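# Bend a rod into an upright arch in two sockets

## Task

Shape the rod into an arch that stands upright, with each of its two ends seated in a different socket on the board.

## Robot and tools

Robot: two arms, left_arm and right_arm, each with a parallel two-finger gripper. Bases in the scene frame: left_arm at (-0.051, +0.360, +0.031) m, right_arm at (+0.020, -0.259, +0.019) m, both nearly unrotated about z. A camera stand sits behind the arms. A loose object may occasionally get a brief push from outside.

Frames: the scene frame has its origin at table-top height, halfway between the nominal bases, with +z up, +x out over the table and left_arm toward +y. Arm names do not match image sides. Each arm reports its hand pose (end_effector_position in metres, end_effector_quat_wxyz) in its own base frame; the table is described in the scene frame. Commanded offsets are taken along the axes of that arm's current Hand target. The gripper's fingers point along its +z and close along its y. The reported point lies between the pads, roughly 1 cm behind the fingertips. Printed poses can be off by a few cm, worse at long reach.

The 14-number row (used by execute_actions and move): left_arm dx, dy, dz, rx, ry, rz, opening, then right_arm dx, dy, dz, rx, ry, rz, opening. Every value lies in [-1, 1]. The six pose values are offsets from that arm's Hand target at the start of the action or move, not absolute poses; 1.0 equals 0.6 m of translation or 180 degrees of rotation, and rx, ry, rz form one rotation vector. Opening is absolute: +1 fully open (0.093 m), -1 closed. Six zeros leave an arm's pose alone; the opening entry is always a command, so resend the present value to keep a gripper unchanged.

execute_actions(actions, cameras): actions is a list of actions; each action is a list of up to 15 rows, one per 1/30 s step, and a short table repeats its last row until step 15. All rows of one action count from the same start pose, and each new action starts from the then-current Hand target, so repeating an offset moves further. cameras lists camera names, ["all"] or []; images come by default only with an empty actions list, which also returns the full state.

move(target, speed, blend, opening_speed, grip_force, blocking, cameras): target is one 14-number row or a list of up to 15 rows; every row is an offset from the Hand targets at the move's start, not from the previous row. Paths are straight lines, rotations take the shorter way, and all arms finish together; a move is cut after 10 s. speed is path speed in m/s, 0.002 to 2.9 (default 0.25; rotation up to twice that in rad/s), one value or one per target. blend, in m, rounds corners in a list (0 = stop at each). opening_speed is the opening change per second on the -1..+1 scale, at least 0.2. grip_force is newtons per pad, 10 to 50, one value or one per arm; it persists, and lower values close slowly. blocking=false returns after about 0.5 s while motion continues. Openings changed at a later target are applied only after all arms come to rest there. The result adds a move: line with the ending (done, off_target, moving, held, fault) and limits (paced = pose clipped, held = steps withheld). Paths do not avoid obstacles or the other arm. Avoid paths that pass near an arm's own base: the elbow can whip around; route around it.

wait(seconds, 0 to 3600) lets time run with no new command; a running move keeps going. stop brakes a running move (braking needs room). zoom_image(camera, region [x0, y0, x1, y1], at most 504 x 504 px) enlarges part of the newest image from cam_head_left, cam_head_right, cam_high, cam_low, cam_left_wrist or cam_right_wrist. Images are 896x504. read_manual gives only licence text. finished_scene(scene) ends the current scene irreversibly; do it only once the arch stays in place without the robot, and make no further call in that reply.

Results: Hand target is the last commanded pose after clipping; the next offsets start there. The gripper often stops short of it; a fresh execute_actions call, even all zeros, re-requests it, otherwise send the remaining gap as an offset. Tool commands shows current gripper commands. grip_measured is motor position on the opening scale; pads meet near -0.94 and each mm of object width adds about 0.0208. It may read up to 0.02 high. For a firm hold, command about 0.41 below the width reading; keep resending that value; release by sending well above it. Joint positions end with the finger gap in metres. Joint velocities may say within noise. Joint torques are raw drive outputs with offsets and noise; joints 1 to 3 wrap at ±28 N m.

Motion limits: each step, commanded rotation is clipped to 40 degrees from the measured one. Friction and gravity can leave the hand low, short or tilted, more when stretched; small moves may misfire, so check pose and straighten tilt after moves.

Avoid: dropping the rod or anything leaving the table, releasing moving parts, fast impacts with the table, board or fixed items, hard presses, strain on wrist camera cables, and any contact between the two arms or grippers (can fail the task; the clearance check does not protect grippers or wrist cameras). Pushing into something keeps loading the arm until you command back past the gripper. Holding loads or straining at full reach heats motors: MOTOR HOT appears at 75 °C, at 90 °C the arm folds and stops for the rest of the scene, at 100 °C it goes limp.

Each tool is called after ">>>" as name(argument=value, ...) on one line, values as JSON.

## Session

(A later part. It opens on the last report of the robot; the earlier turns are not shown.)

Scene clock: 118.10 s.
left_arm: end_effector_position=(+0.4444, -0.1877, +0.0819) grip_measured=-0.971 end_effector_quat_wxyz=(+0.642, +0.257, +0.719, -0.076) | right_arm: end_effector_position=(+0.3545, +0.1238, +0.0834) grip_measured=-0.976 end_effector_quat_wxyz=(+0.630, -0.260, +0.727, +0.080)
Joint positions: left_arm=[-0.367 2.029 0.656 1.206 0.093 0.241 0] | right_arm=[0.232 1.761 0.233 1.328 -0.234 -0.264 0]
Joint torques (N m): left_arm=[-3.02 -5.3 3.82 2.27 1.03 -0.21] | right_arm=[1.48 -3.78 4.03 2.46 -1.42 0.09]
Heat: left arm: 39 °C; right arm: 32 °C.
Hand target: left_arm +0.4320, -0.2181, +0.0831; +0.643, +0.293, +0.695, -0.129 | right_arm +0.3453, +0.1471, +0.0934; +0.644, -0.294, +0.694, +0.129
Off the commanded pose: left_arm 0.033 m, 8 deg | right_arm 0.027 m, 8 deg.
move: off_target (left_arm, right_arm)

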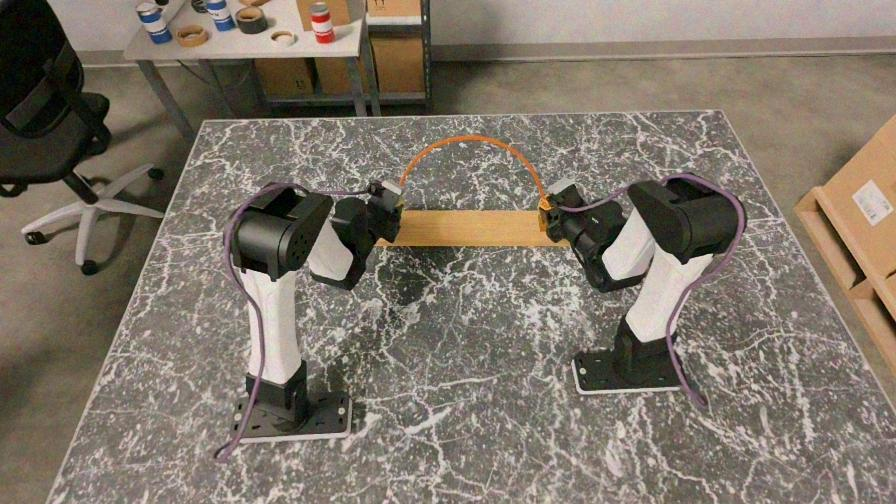

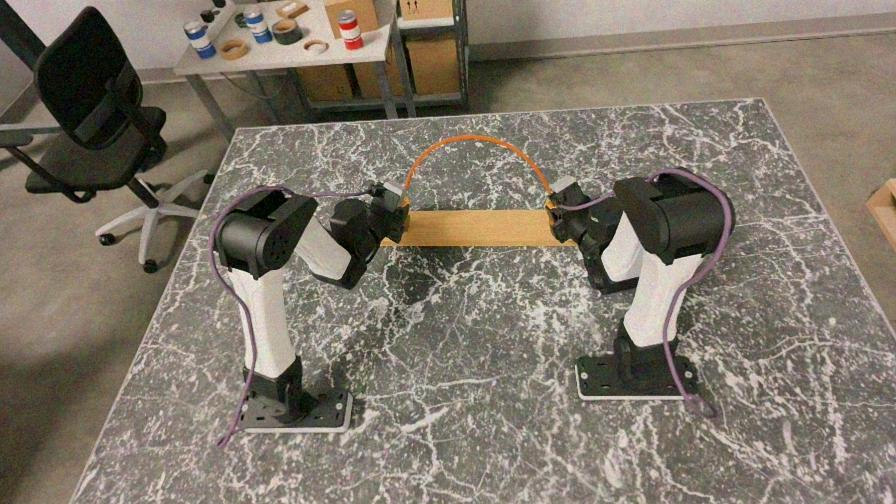

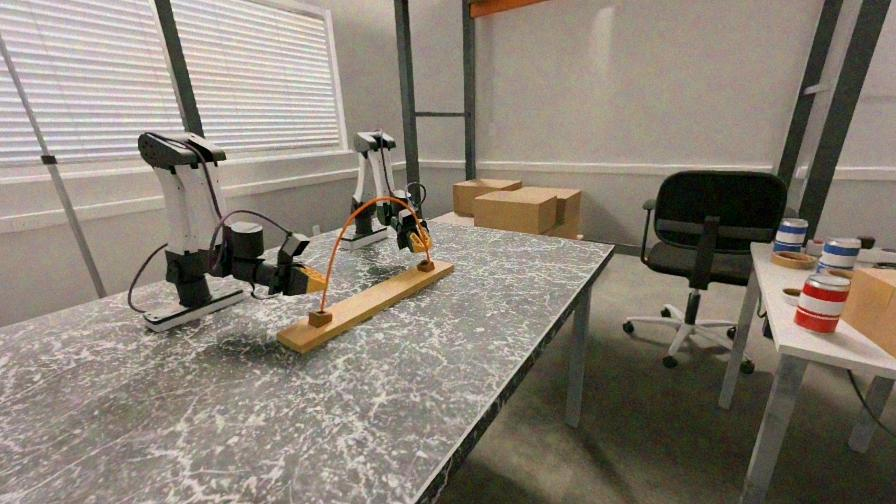

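>>> move(target=[0,0,0,0,0,0,-1,-0.0097,0.0075,-0.015,0,0,0,-1], speed=0.06, cameras=["cam_head_left","cam_low","cam_right_wrist"])

>>> zoom_image(camera="cam_low", region=[390, 220, 470, 290])

>>> zoom_image(camera="cam_low", region=[290, 270, 350, 340])

Scene clock: 128.83 s.
left_arm: end_effector_position=(+0.4444, -0.1877, +0.0821) grip_measured=-0.971 end_effector_quat_wxyz=(+0.642, +0.257, +0.718, -0.076) | right_arm: end_effector_position=(+0.3456, +0.1217, +0.0789) grip_measured=-0.976 end_effector_quat_wxyz=(+0.623, -0.260, +0.733, +0.082)
Joint positions: left_arm=[-0.367 2.029 0.656 1.207 0.093 0.241 0] | right_arm=[0.232 1.745 0.2 1.328 -0.234 -0.261 0]
Joint torques (N m): left_arm=[-3 -5.33 3.66 2.29 1.04 -0.24] | right_arm=[2.28 -6.97 3.82 2.3 -1.34 0.08]
Heat: left arm: 40 °C; right arm: 33 °C.
Hand target: left_arm +0.4320, -0.2181, +0.0831; +0.643, +0.293, +0.695, -0.129 | right_arm +0.3354, +0.1470, +0.0993; +0.644, -0.294, +0.695, +0.129
Off the commanded pose: left_arm 0.033 m, 8 deg | right_arm 0.034 m, 8 deg.
move: off_target (right_arm)

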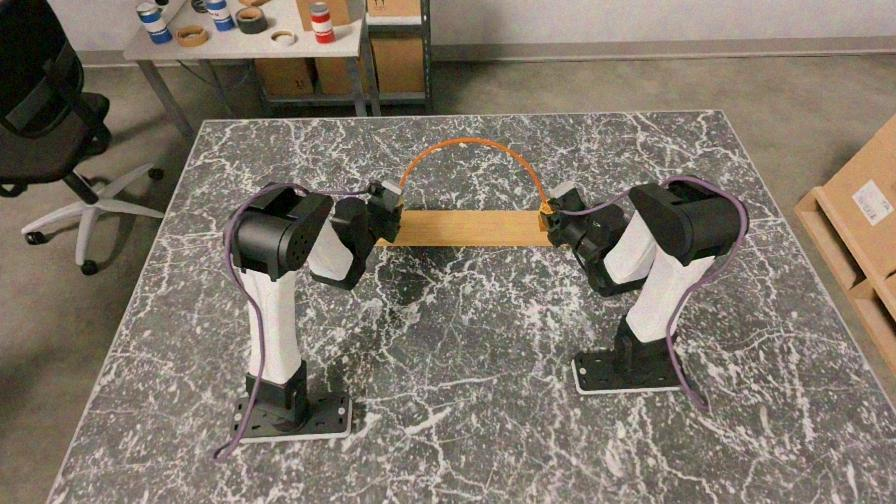

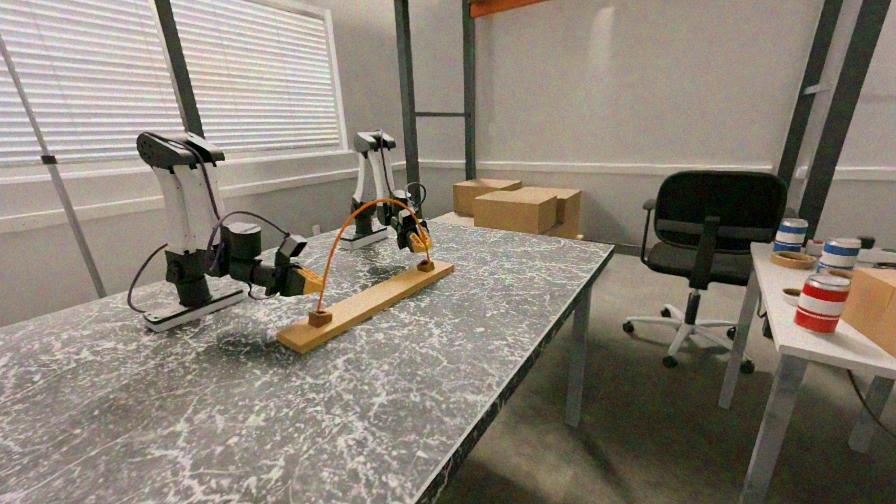

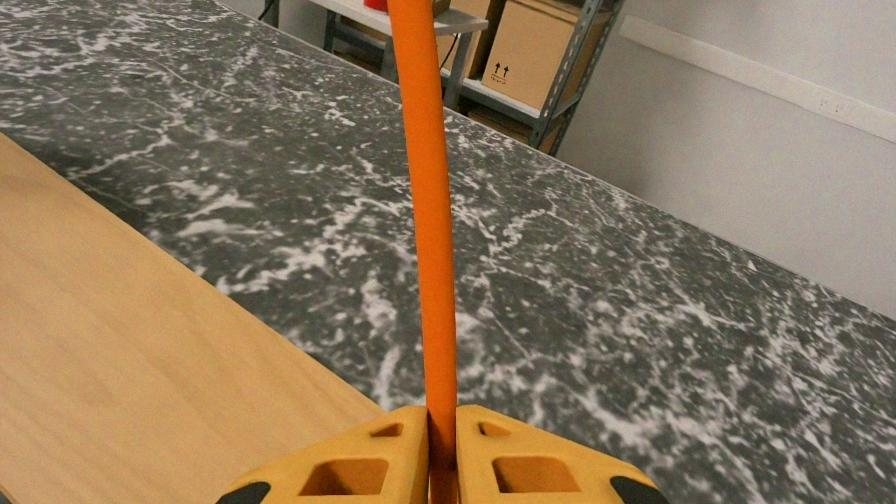

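Scaled by 6.300.

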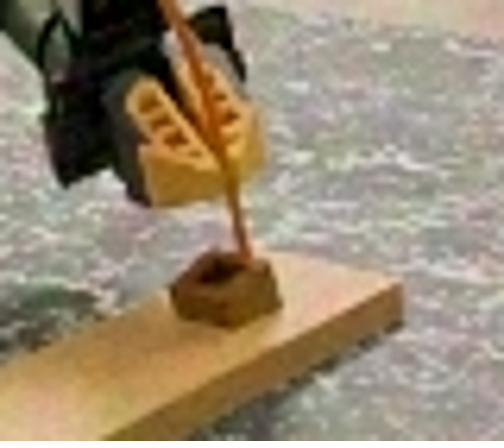

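Scaled by 7.200.

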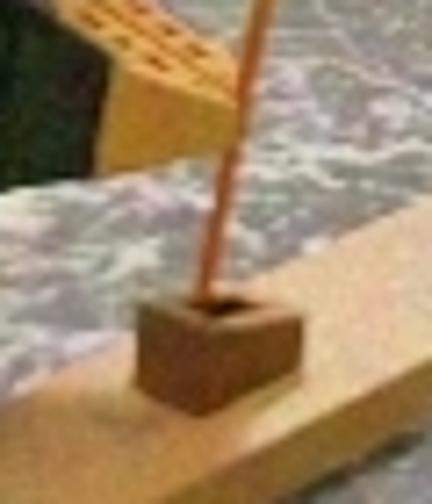

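>>> move(target=[0,0,0,0,0,0,-1,-0.0485,-0.0098,-0.0069,0,0,0,-1], speed=0.1, cameras=["cam_head_left","cam_low"])

>>> zoom_image(camera="cam_low", region=[390, 220, 470, 290])

>>> zoom_image(camera="cam_low", region=[290, 270, 350, 340])

Scene clock: 133.77 s.
left_arm: end_effector_position=(+0.4444, -0.1881, +0.0834) grip_measured=-0.971 end_effector_quat_wxyz=(+0.644, +0.257, +0.717, -0.077) | right_arm: end_effector_position=(+0.3385, +0.1200, +0.1063) grip_measured=-0.976 end_effector_quat_wxyz=(+0.624, -0.260, +0.732, +0.082)
Joint positions: left_arm=[-0.367 2.029 0.656 1.212 0.094 0.241 0] | right_arm=[0.232 1.499 0.2 1.084 -0.234 -0.261 0]
Joint torques (N m): left_arm=[-2.89 -5.34 3.79 2.22 1.01 -0.19] | right_arm=[2.35 -5.9 8.17 2.07 -1.34 0.1]
Heat: left arm: 40 °C; right arm: 33 °C.
Hand target: left_arm +0.4320, -0.2181, +0.0830; +0.643, +0.293, +0.695, -0.129 | right_arm +0.3353, +0.1471, +0.1293; +0.644, -0.294, +0.695, +0.129
Off the commanded pose: left_arm 0.033 m, 8 deg | right_arm 0.036 m, 8 deg.
move: off_target (right_arm)

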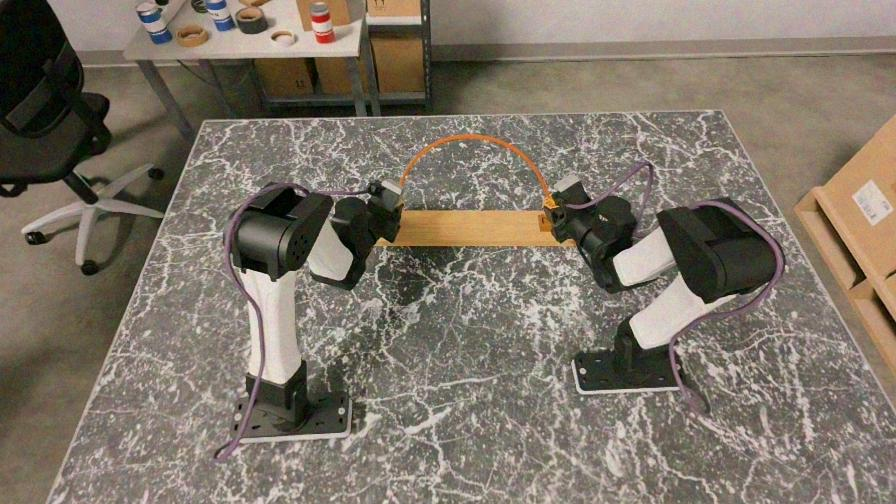

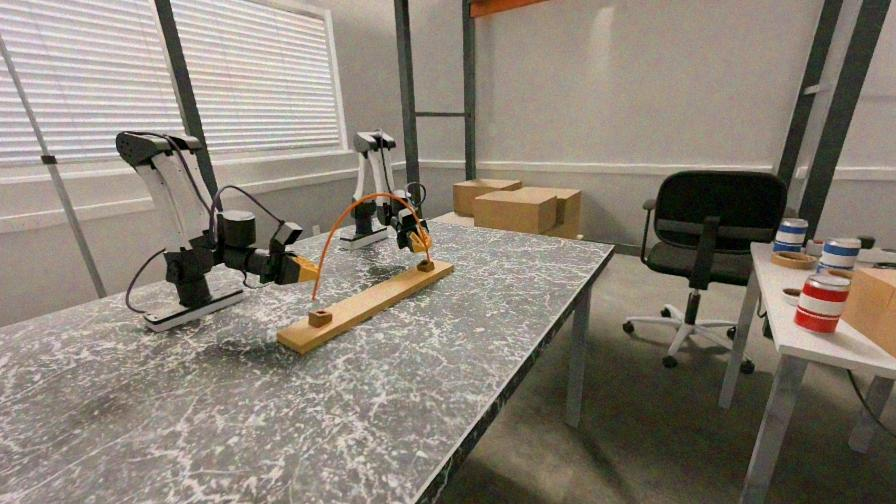

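Scaled by 6.300.

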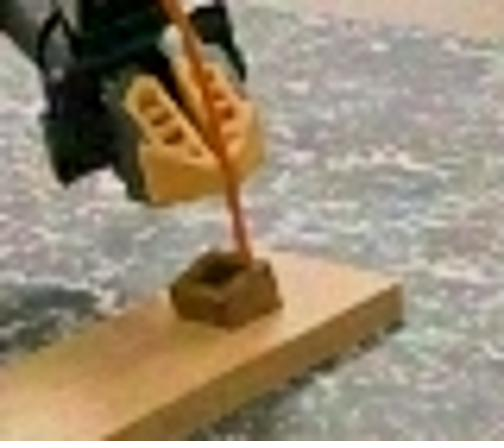

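Scaled by 7.200.

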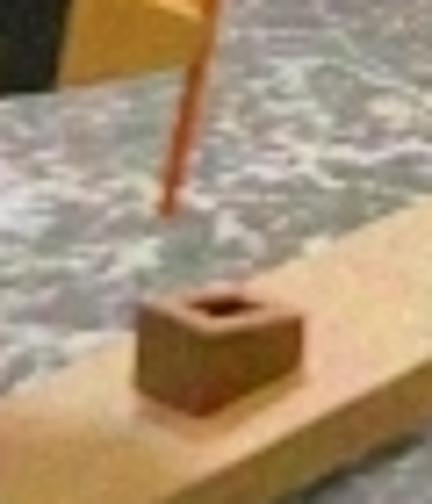

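>>> move(target=[0.016,-0.0033,0.0023,0,0,0,-1,0.0258,-0.0042,0.0173,0,0,0,-1], speed=0.06, cameras=["cam_head_left","cam_low"])

>>> zoom_image(camera="cam_low", region=[390, 220, 470, 290])

>>> zoom_image(camera="cam_low", region=[290, 270, 350, 340])

Scene clock: 141.17 s.
left_arm: end_effector_position=(+0.4448, -0.1883, +0.0754) grip_measured=-0.971 end_effector_quat_wxyz=(+0.647, +0.257, +0.714, -0.077) | right_arm: end_effector_position=(+0.3412, +0.1211, +0.0913) grip_measured=-0.976 end_effector_quat_wxyz=(+0.618, -0.261, +0.737, +0.084)
Joint positions: left_arm=[-0.367 2.072 0.656 1.262 0.095 0.241 0] | right_arm=[0.232 1.603 0.2 1.171 -0.237 -0.261 0]
Joint torques (N m): left_arm=[-2.99 -5.3 3.6 2.17 1 -0.2] | right_arm=[1.54 -3.19 8.81 2.36 -1.43 0.06]
Heat: left arm: 42 °C; right arm: 34 °C.
Hand target: left_arm +0.4320, -0.2181, +0.0731; +0.643, +0.293, +0.695, -0.129 | right_arm +0.3453, +0.1471, +0.1133; +0.644, -0.294, +0.695, +0.129
Off the commanded pose: left_arm 0.033 m, 8 deg | right_arm 0.034 m, 9 deg.
move: off_target (left_arm, right_arm)

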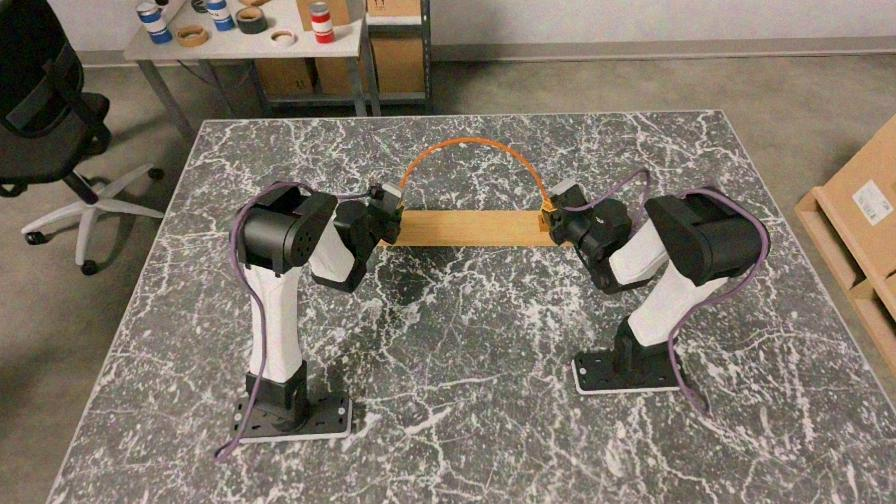

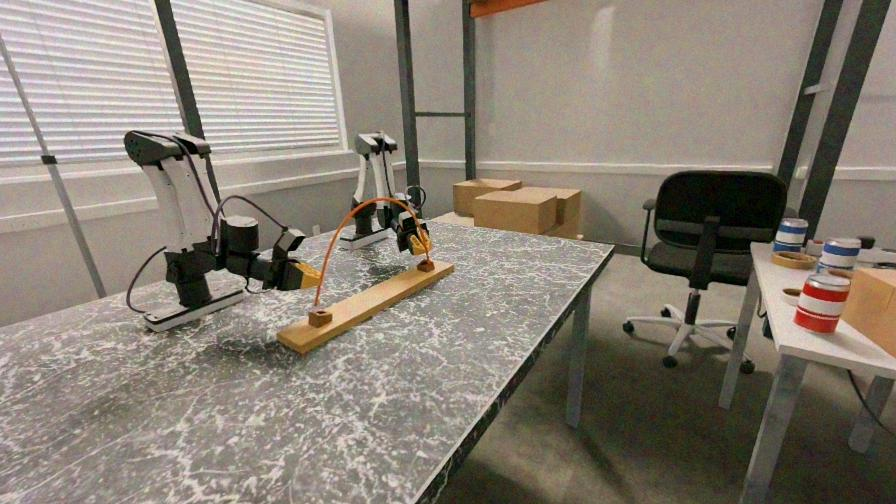

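Scaled by 6.300.

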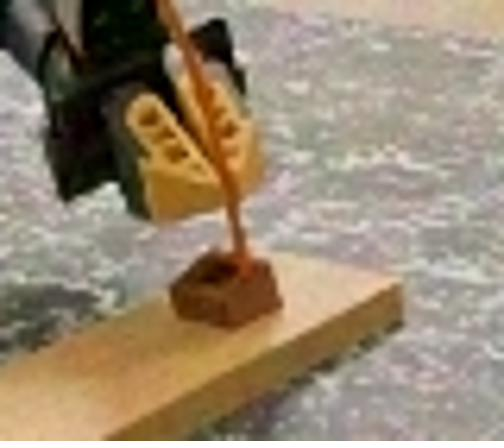

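Scaled by 7.200.

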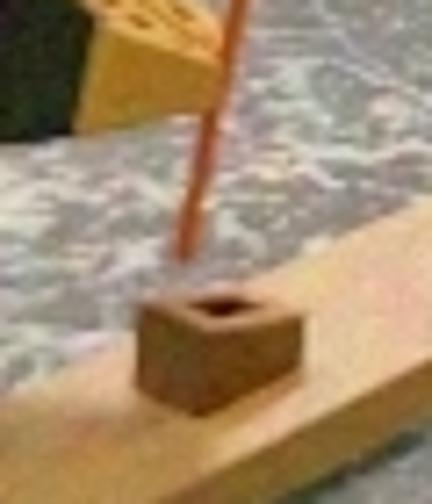

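>>> move(target=[-0.013,-0.0107,-0.021,0,0,0,-1,-0.001,-0.0085,0.0205,0,0,0,-1], speed=0.06, cameras=["cam_low"])

>>> zoom_image(camera="cam_low", region=[390, 220, 470, 290])

>>> zoom_image(camera="cam_low", region=[290, 270, 350, 340])

Scene clock: 146.10 s.
left_arm: end_effector_position=(+0.4319, -0.1856, +0.0652) grip_measured=-0.971 end_effector_quat_wxyz=(+0.636, +0.258, +0.723, -0.080) | right_arm: end_effector_position=(+0.3568, +0.1248, +0.0949) grip_measured=-0.976 end_effector_quat_wxyz=(+0.623, -0.261, +0.733, +0.083)
Joint positions: left_arm=[-0.372 2.068 0.606 1.281 0.095 0.235 0] | right_arm=[0.232 1.65 0.26 1.171 -0.237 -0.261 0]
Joint torques (N m): left_arm=[-4.14 -8.91 3.26 2.04 0.84 -0.17] | right_arm=[1.48 -3.56 8.28 2.34 -1.43 0.05]
Heat: left arm: 42 °C; right arm: 34 °C.
Hand target: left_arm +0.4180, -0.2182, +0.0813; +0.643, +0.293, +0.695, -0.129 | right_arm +0.3583, +0.1501, +0.1132; +0.644, -0.294, +0.695, +0.129
Off the commanded pose: left_arm 0.039 m, 8 deg | right_arm 0.031 m, 8 deg.
move: off_target (left_arm, right_arm)

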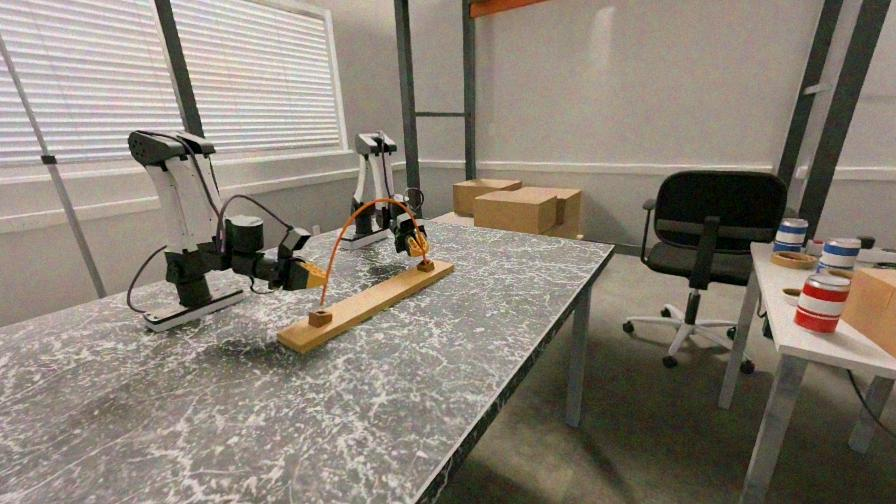

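Scaled by 6.300.

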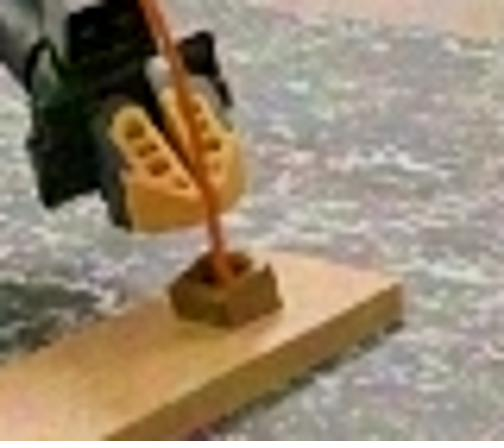

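Scaled by 7.200.

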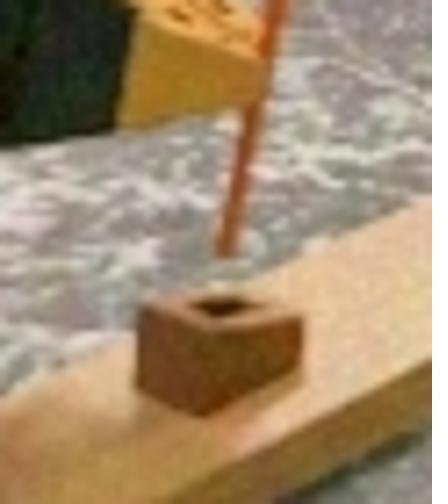

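>>> move(target=[0.0335,-0.0025,0.0018,0,0,0,-1,0.059,0.0035,0.0025,0,0,0,-1], speed=0.06, cameras=["cam_low","cam_head_left"])

>>> zoom_image(camera="cam_low", region=[390, 220, 470, 290])

>>> zoom_image(camera="cam_low", region=[290, 270, 350, 340])

Scene clock: 150.23 s.
left_arm: end_effector_position=(+0.4315, -0.1855, +0.0647) grip_measured=-0.971 end_effector_quat_wxyz=(+0.648, +0.256, +0.713, -0.081) | right_arm: end_effector_position=(+0.3634, +0.1220, +0.0738) grip_measured=-0.976 end_effector_quat_wxyz=(+0.639, -0.261, +0.718, +0.086)
Joint positions: left_arm=[-0.372 2.105 0.6 1.358 0.095 0.235 0] | right_arm=[0.205 1.897 0.26 1.462 -0.275 -0.263 0]
Joint torques (N m): left_arm=[-3.25 -5.18 3.12 2.15 0.93 -0.15] | right_arm=[1.43 -3.79 4.98 2.17 -1.27 0.08]
Heat: left arm: 42 °C; right arm: 34 °C.
Hand target: left_arm +0.4180, -0.2151, +0.0612; +0.643, +0.293, +0.695, -0.129 | right_arm +0.3584, +0.1440, +0.0782; +0.644, -0.294, +0.695, +0.129
Off the commanded pose: left_arm 0.033 m, 7 deg | right_arm 0.023 m, 7 deg.
move: off_target (left_arm, right_arm)
Images, in order (width x height): cam_head_left 896x504, cam_low 896x504.

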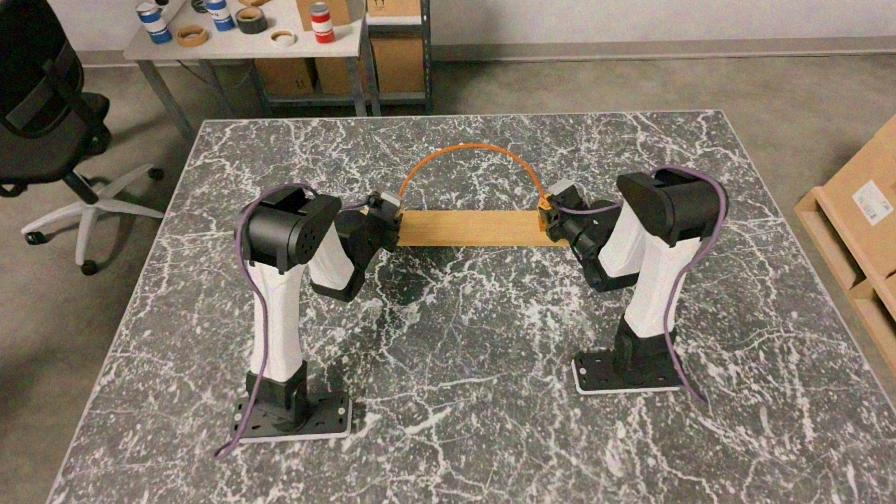

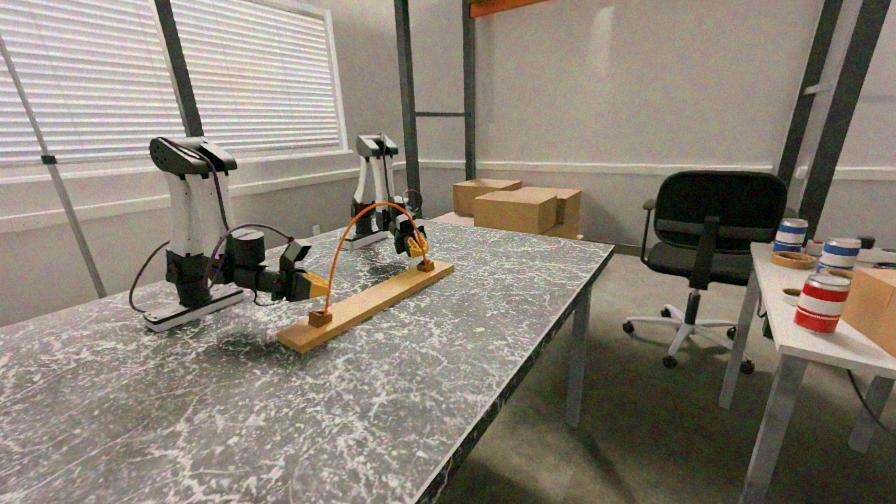

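Scaled by 6.300.

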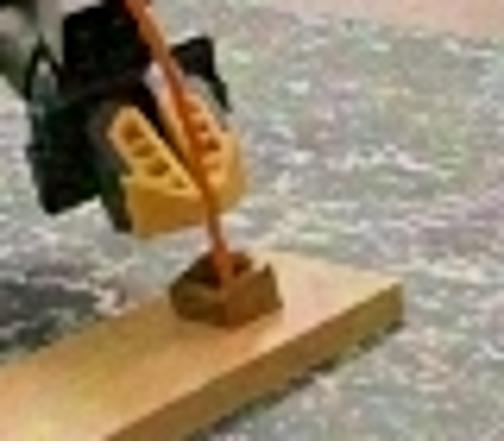

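Scaled by 7.200.

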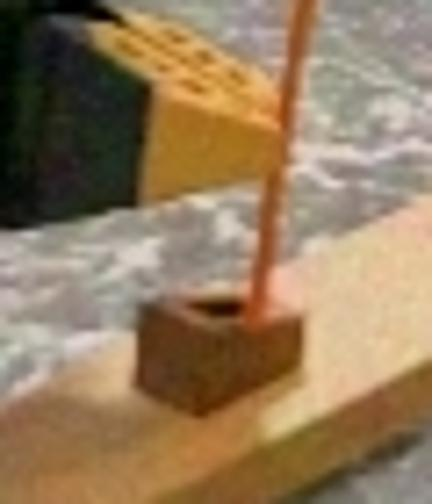

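>>> move(target=[0,0,0,0,0,0,-1,-0.0367,0.0112,-0.0227,0,0,0,-1], speed=0.06, cameras=["cam_low","cam_head_left"])

>>> zoom_image(camera="cam_low", region=[390, 220, 470, 290])

>>> zoom_image(camera="cam_low", region=[290, 270, 350, 340])

>>> zoom_image(camera="cam_head_left", region=[360, 130, 580, 260])

Scene clock: 156.97 s.
left_arm: end_effector_position=(+0.4316, -0.1855, +0.0648) grip_measured=-0.971 end_effector_quat_wxyz=(+0.649, +0.256, +0.712, -0.081) | right_arm: end_effector_position=(+0.3556, +0.1203, +0.0874) grip_measured=-0.976 end_effector_quat_wxyz=(+0.636, -0.260, +0.722, +0.083)
Joint positions: left_arm=[-0.372 2.105 0.6 1.358 0.095 0.235 0] | right_arm=[0.21 1.76 0.232 1.345 -0.261 -0.263 0]
Joint torques (N m): left_arm=[-3.3 -5.08 3.19 2.16 0.93 -0.14] | right_arm=[3.17 -7.23 3.86 2.07 -1.16 0.12]
Heat: left arm: 41 °C; right arm: 34 °C.
Hand target: left_arm +0.4180, -0.2151, +0.0612; +0.643, +0.293, +0.695, -0.129 | right_arm +0.3434, +0.1470, +0.1002; +0.644, -0.294, +0.695, +0.129
Off the commanded pose: left_arm 0.033 m, 7 deg | right_arm 0.032 m, 7 deg.
move: off_target (right_arm)
Images, in order (width x height): cam_head_left 896x504, cam_low 896x504.

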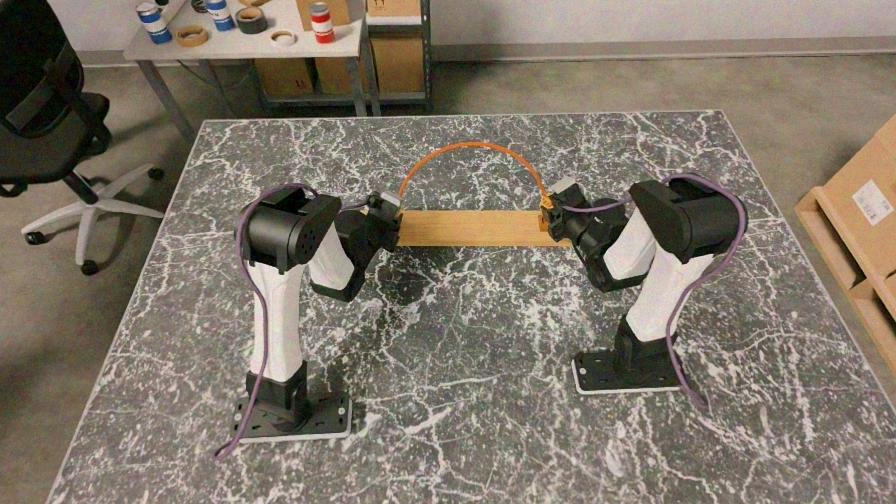

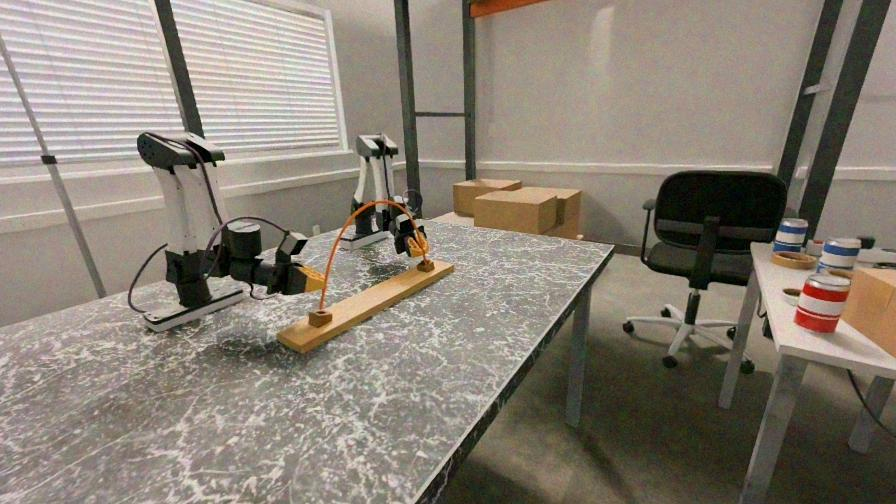

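Scaled by 6.300.

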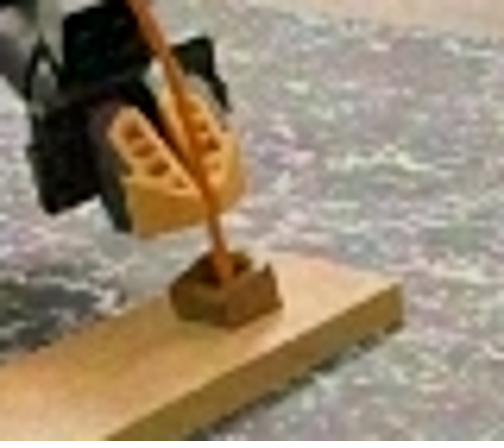

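Scaled by 7.200.

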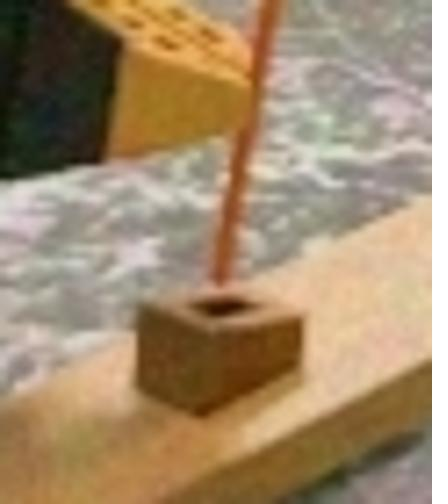

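Scaled by 2.291.

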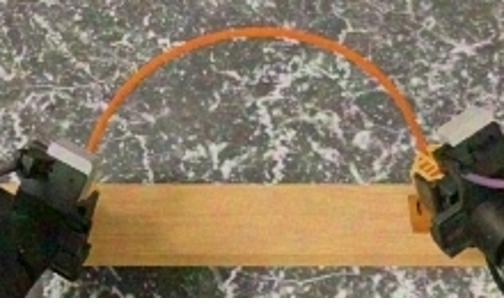

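>>> move(target=[0,0,0,0,0,0,-1,0.044,-0.0017,0.0183,0,0,0,-1], speed=0.04, cameras=["cam_low"])

>>> zoom_image(camera="cam_low", region=[290, 270, 350, 340])

Scene clock: 160.43 s.
left_arm: end_effector_position=(+0.4316, -0.1855, +0.0648) grip_measured=-0.971 end_effector_quat_wxyz=(+0.649, +0.256, +0.712, -0.081) | right_arm: end_effector_position=(+0.3559, +0.1232, +0.0643) grip_measured=-0.976 end_effector_quat_wxyz=(+0.628, -0.265, +0.726, +0.091)
Joint positions: left_arm=[-0.372 2.105 0.6 1.358 0.095 0.235 0] | right_arm=[0.21 1.914 0.238 1.472 -0.278 -0.263 0]
Joint torques (N m): left_arm=[-3.36 -5.15 3.21 2.15 0.94 -0.14] | right_arm=[2.11 -2.71 4.88 2.51 -1.12 0.07]
Heat: left arm: 41 °C; right arm: 34 °C.
Hand target: left_arm +0.4180, -0.2151, +0.0612; +0.643, +0.293, +0.695, -0.129 | right_arm +0.3530, +0.1459, +0.0733; +0.644, -0.293, +0.695, +0.129
Off the commanded pose: left_arm 0.033 m, 7 deg | right_arm 0.025 m, 7 deg.
move: off_target (right_arm)

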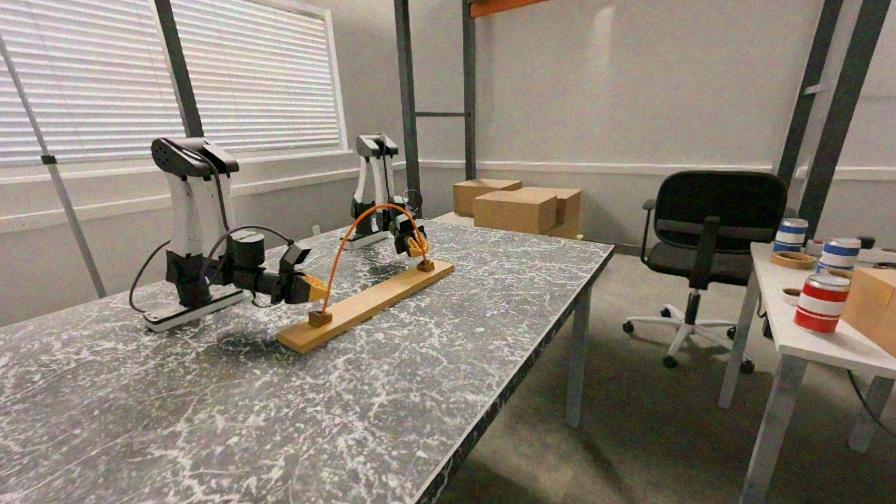

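Scaled by 7.200.

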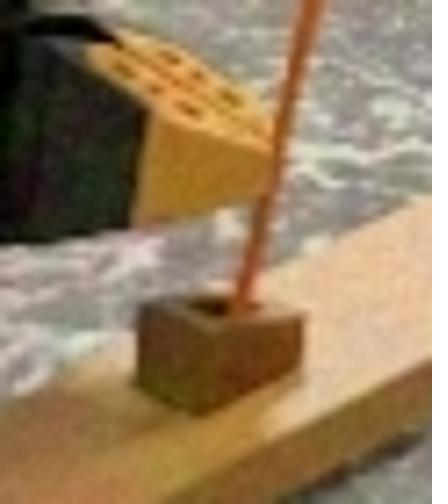

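>>> move(target=[0.0355,0.004,-0.0027,0,0,0,-1,0.0273,-0.0057,-0.0038,0,0,0,-1], speed=0.04, cameras=["cam_low","cam_head_left","cam_head_right"])

>>> zoom_image(camera="cam_low", region=[290, 270, 350, 340])

>>> zoom_image(camera="cam_low", region=[390, 220, 470, 290])

Scene clock: 164.60 s.
left_arm: end_effector_position=(+0.4323, -0.1858, +0.0618) grip_measured=-0.971 end_effector_quat_wxyz=(+0.662, +0.256, +0.699, -0.086) | right_arm: end_effector_position=(+0.3602, +0.1270, +0.0604) grip_measured=-0.976 end_effector_quat_wxyz=(+0.625, -0.276, +0.722, +0.109)
Joint positions: left_arm=[-0.365 2.164 0.604 1.451 0.115 0.235 0] | right_arm=[0.191 1.951 0.268 1.475 -0.341 -0.263 0]
Joint torques (N m): left_arm=[-1.7 -2.8 2.25 2.15 0.91 -0.15] | right_arm=[0.95 -0.99 2.54 2.69 -0.79 -0.11]
Heat: left arm: 41 °C; right arm: 36 °C.
Hand target: left_arm +0.4181, -0.2071, +0.0413; +0.643, +0.293, +0.695, -0.129 | right_arm +0.3531, +0.1380, +0.0583; +0.644, -0.293, +0.695, +0.129
Off the commanded pose: left_arm 0.033 m, 7 deg | right_arm 0.013 m, 5 deg.
joint sent to its limit (right arm) — joint 4 (wrist pitch), upper limit. The joint targets still meet the commanded pose.
move: off_target (left_arm, right_arm)
Images, in order (width x height): cam_head_left 896x504, cam_head_right 896x504, cam_low 896x504.

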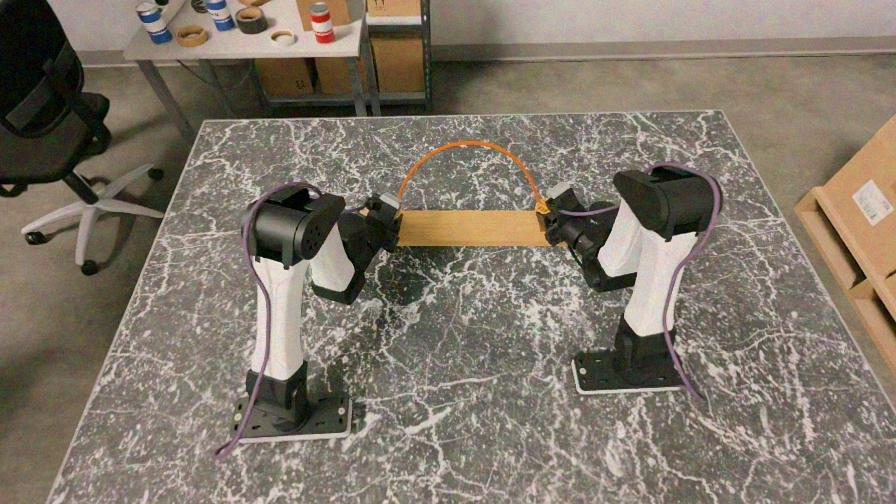

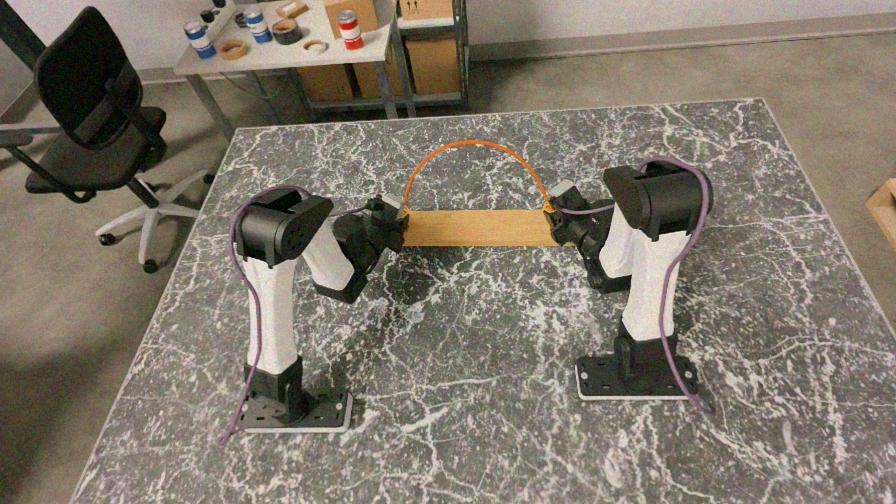

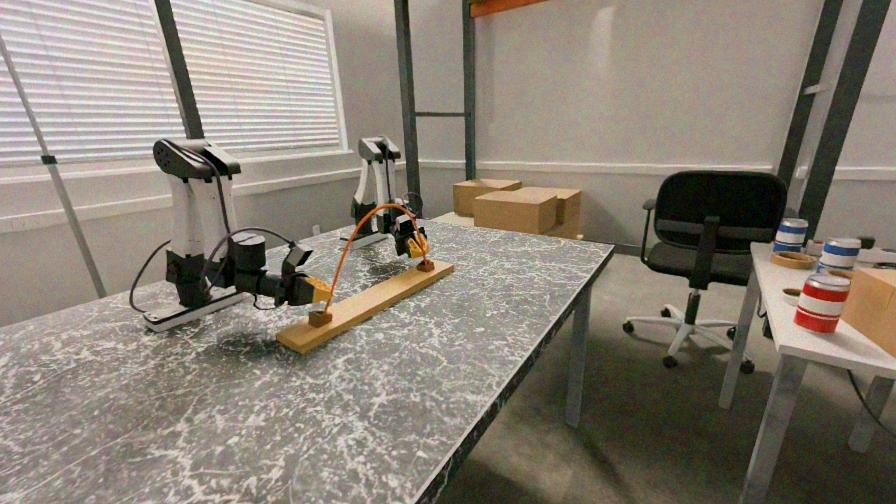

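Scaled by 7.200.

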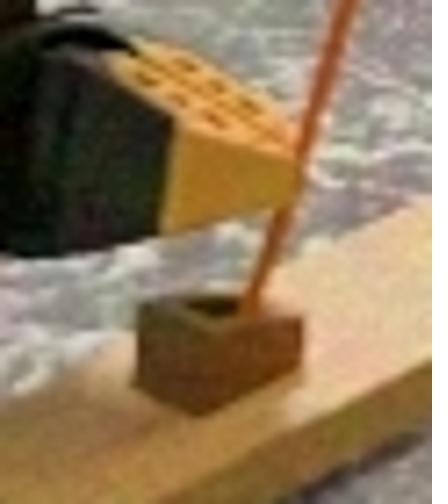

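Scaled by 6.300.

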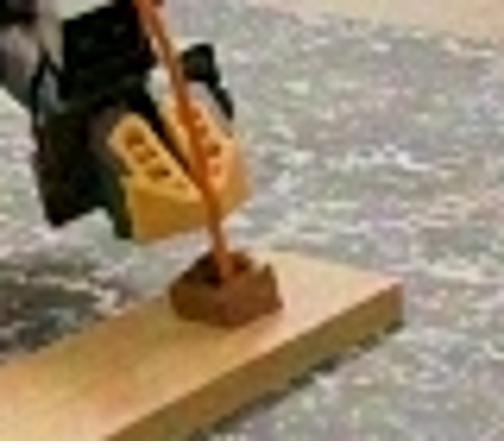

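>>> move(target=[-0.0245,0.0483,-0.005,0,0.02,0.03,-1,0.001,-0.022,-0.001,0,0.015,-0.022,-1], speed=0.05, cameras=["cam_low","cam_head_left"])

>>> zoom_image(camera="cam_low", region=[270, 170, 470, 350])

Scene clock: 170.30 s.
left_arm: end_effector_position=(+0.4350, -0.1785, +0.0650) grip_measured=-0.971 end_effector_quat_wxyz=(+0.641, +0.304, +0.700, -0.082) | right_arm: end_effector_position=(+0.3588, +0.1257, +0.0614) grip_measured=-0.976 end_effector_quat_wxyz=(+0.628, -0.307, +0.707, +0.107)
Joint positions: left_arm=[-0.31 2.088 0.614 1.305 0.223 0.32 0] | right_arm=[0.158 1.951 0.27 1.472 -0.412 -0.325 0]
Joint torques (N m): left_arm=[-0.24 -8.02 3.9 1.34 0.41 0.23] | right_arm=[0.09 -3.99 4.16 2.02 -0.3 -0.37]
Heat: left arm: 41 °C; right arm: 36 °C.
Hand target: left_arm +0.4322, -0.1860, +0.0617; +0.627, +0.330, +0.701, -0.089 | right_arm +0.3602, +0.1271, +0.0605; +0.632, -0.320, +0.699, +0.100
Off the commanded pose: left_arm 0.009 m, 4 deg | right_arm 0.002 m, 2 deg.
move: off_target (left_arm)
Images, in order (width x height): cam_head_left 896x504, cam_low 896x504.

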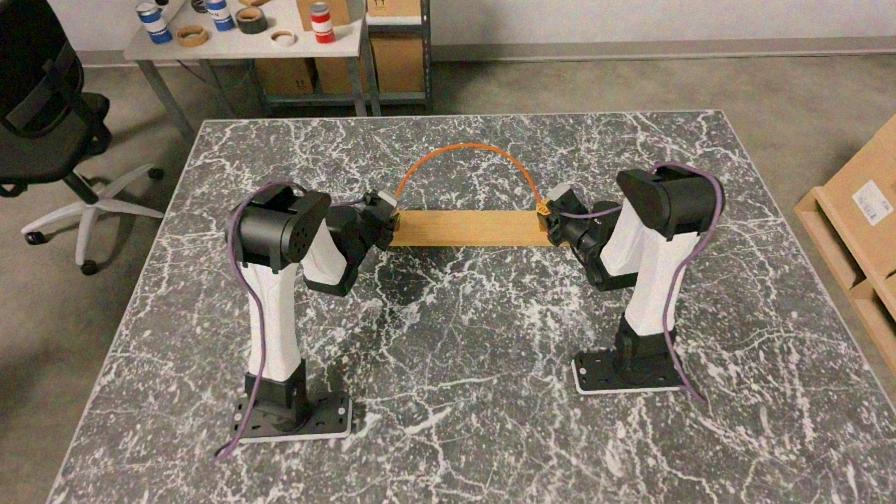

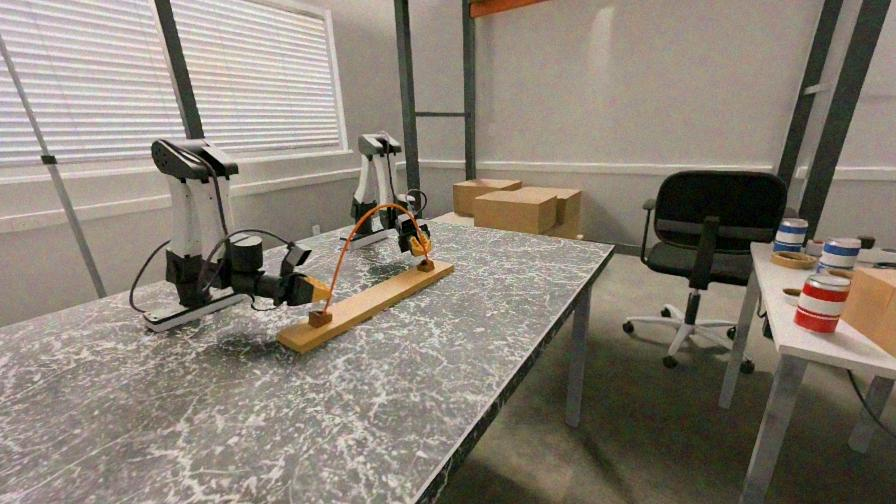

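Scaled by 2.520.

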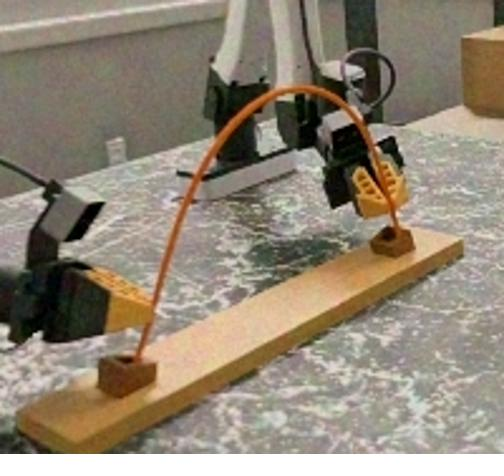

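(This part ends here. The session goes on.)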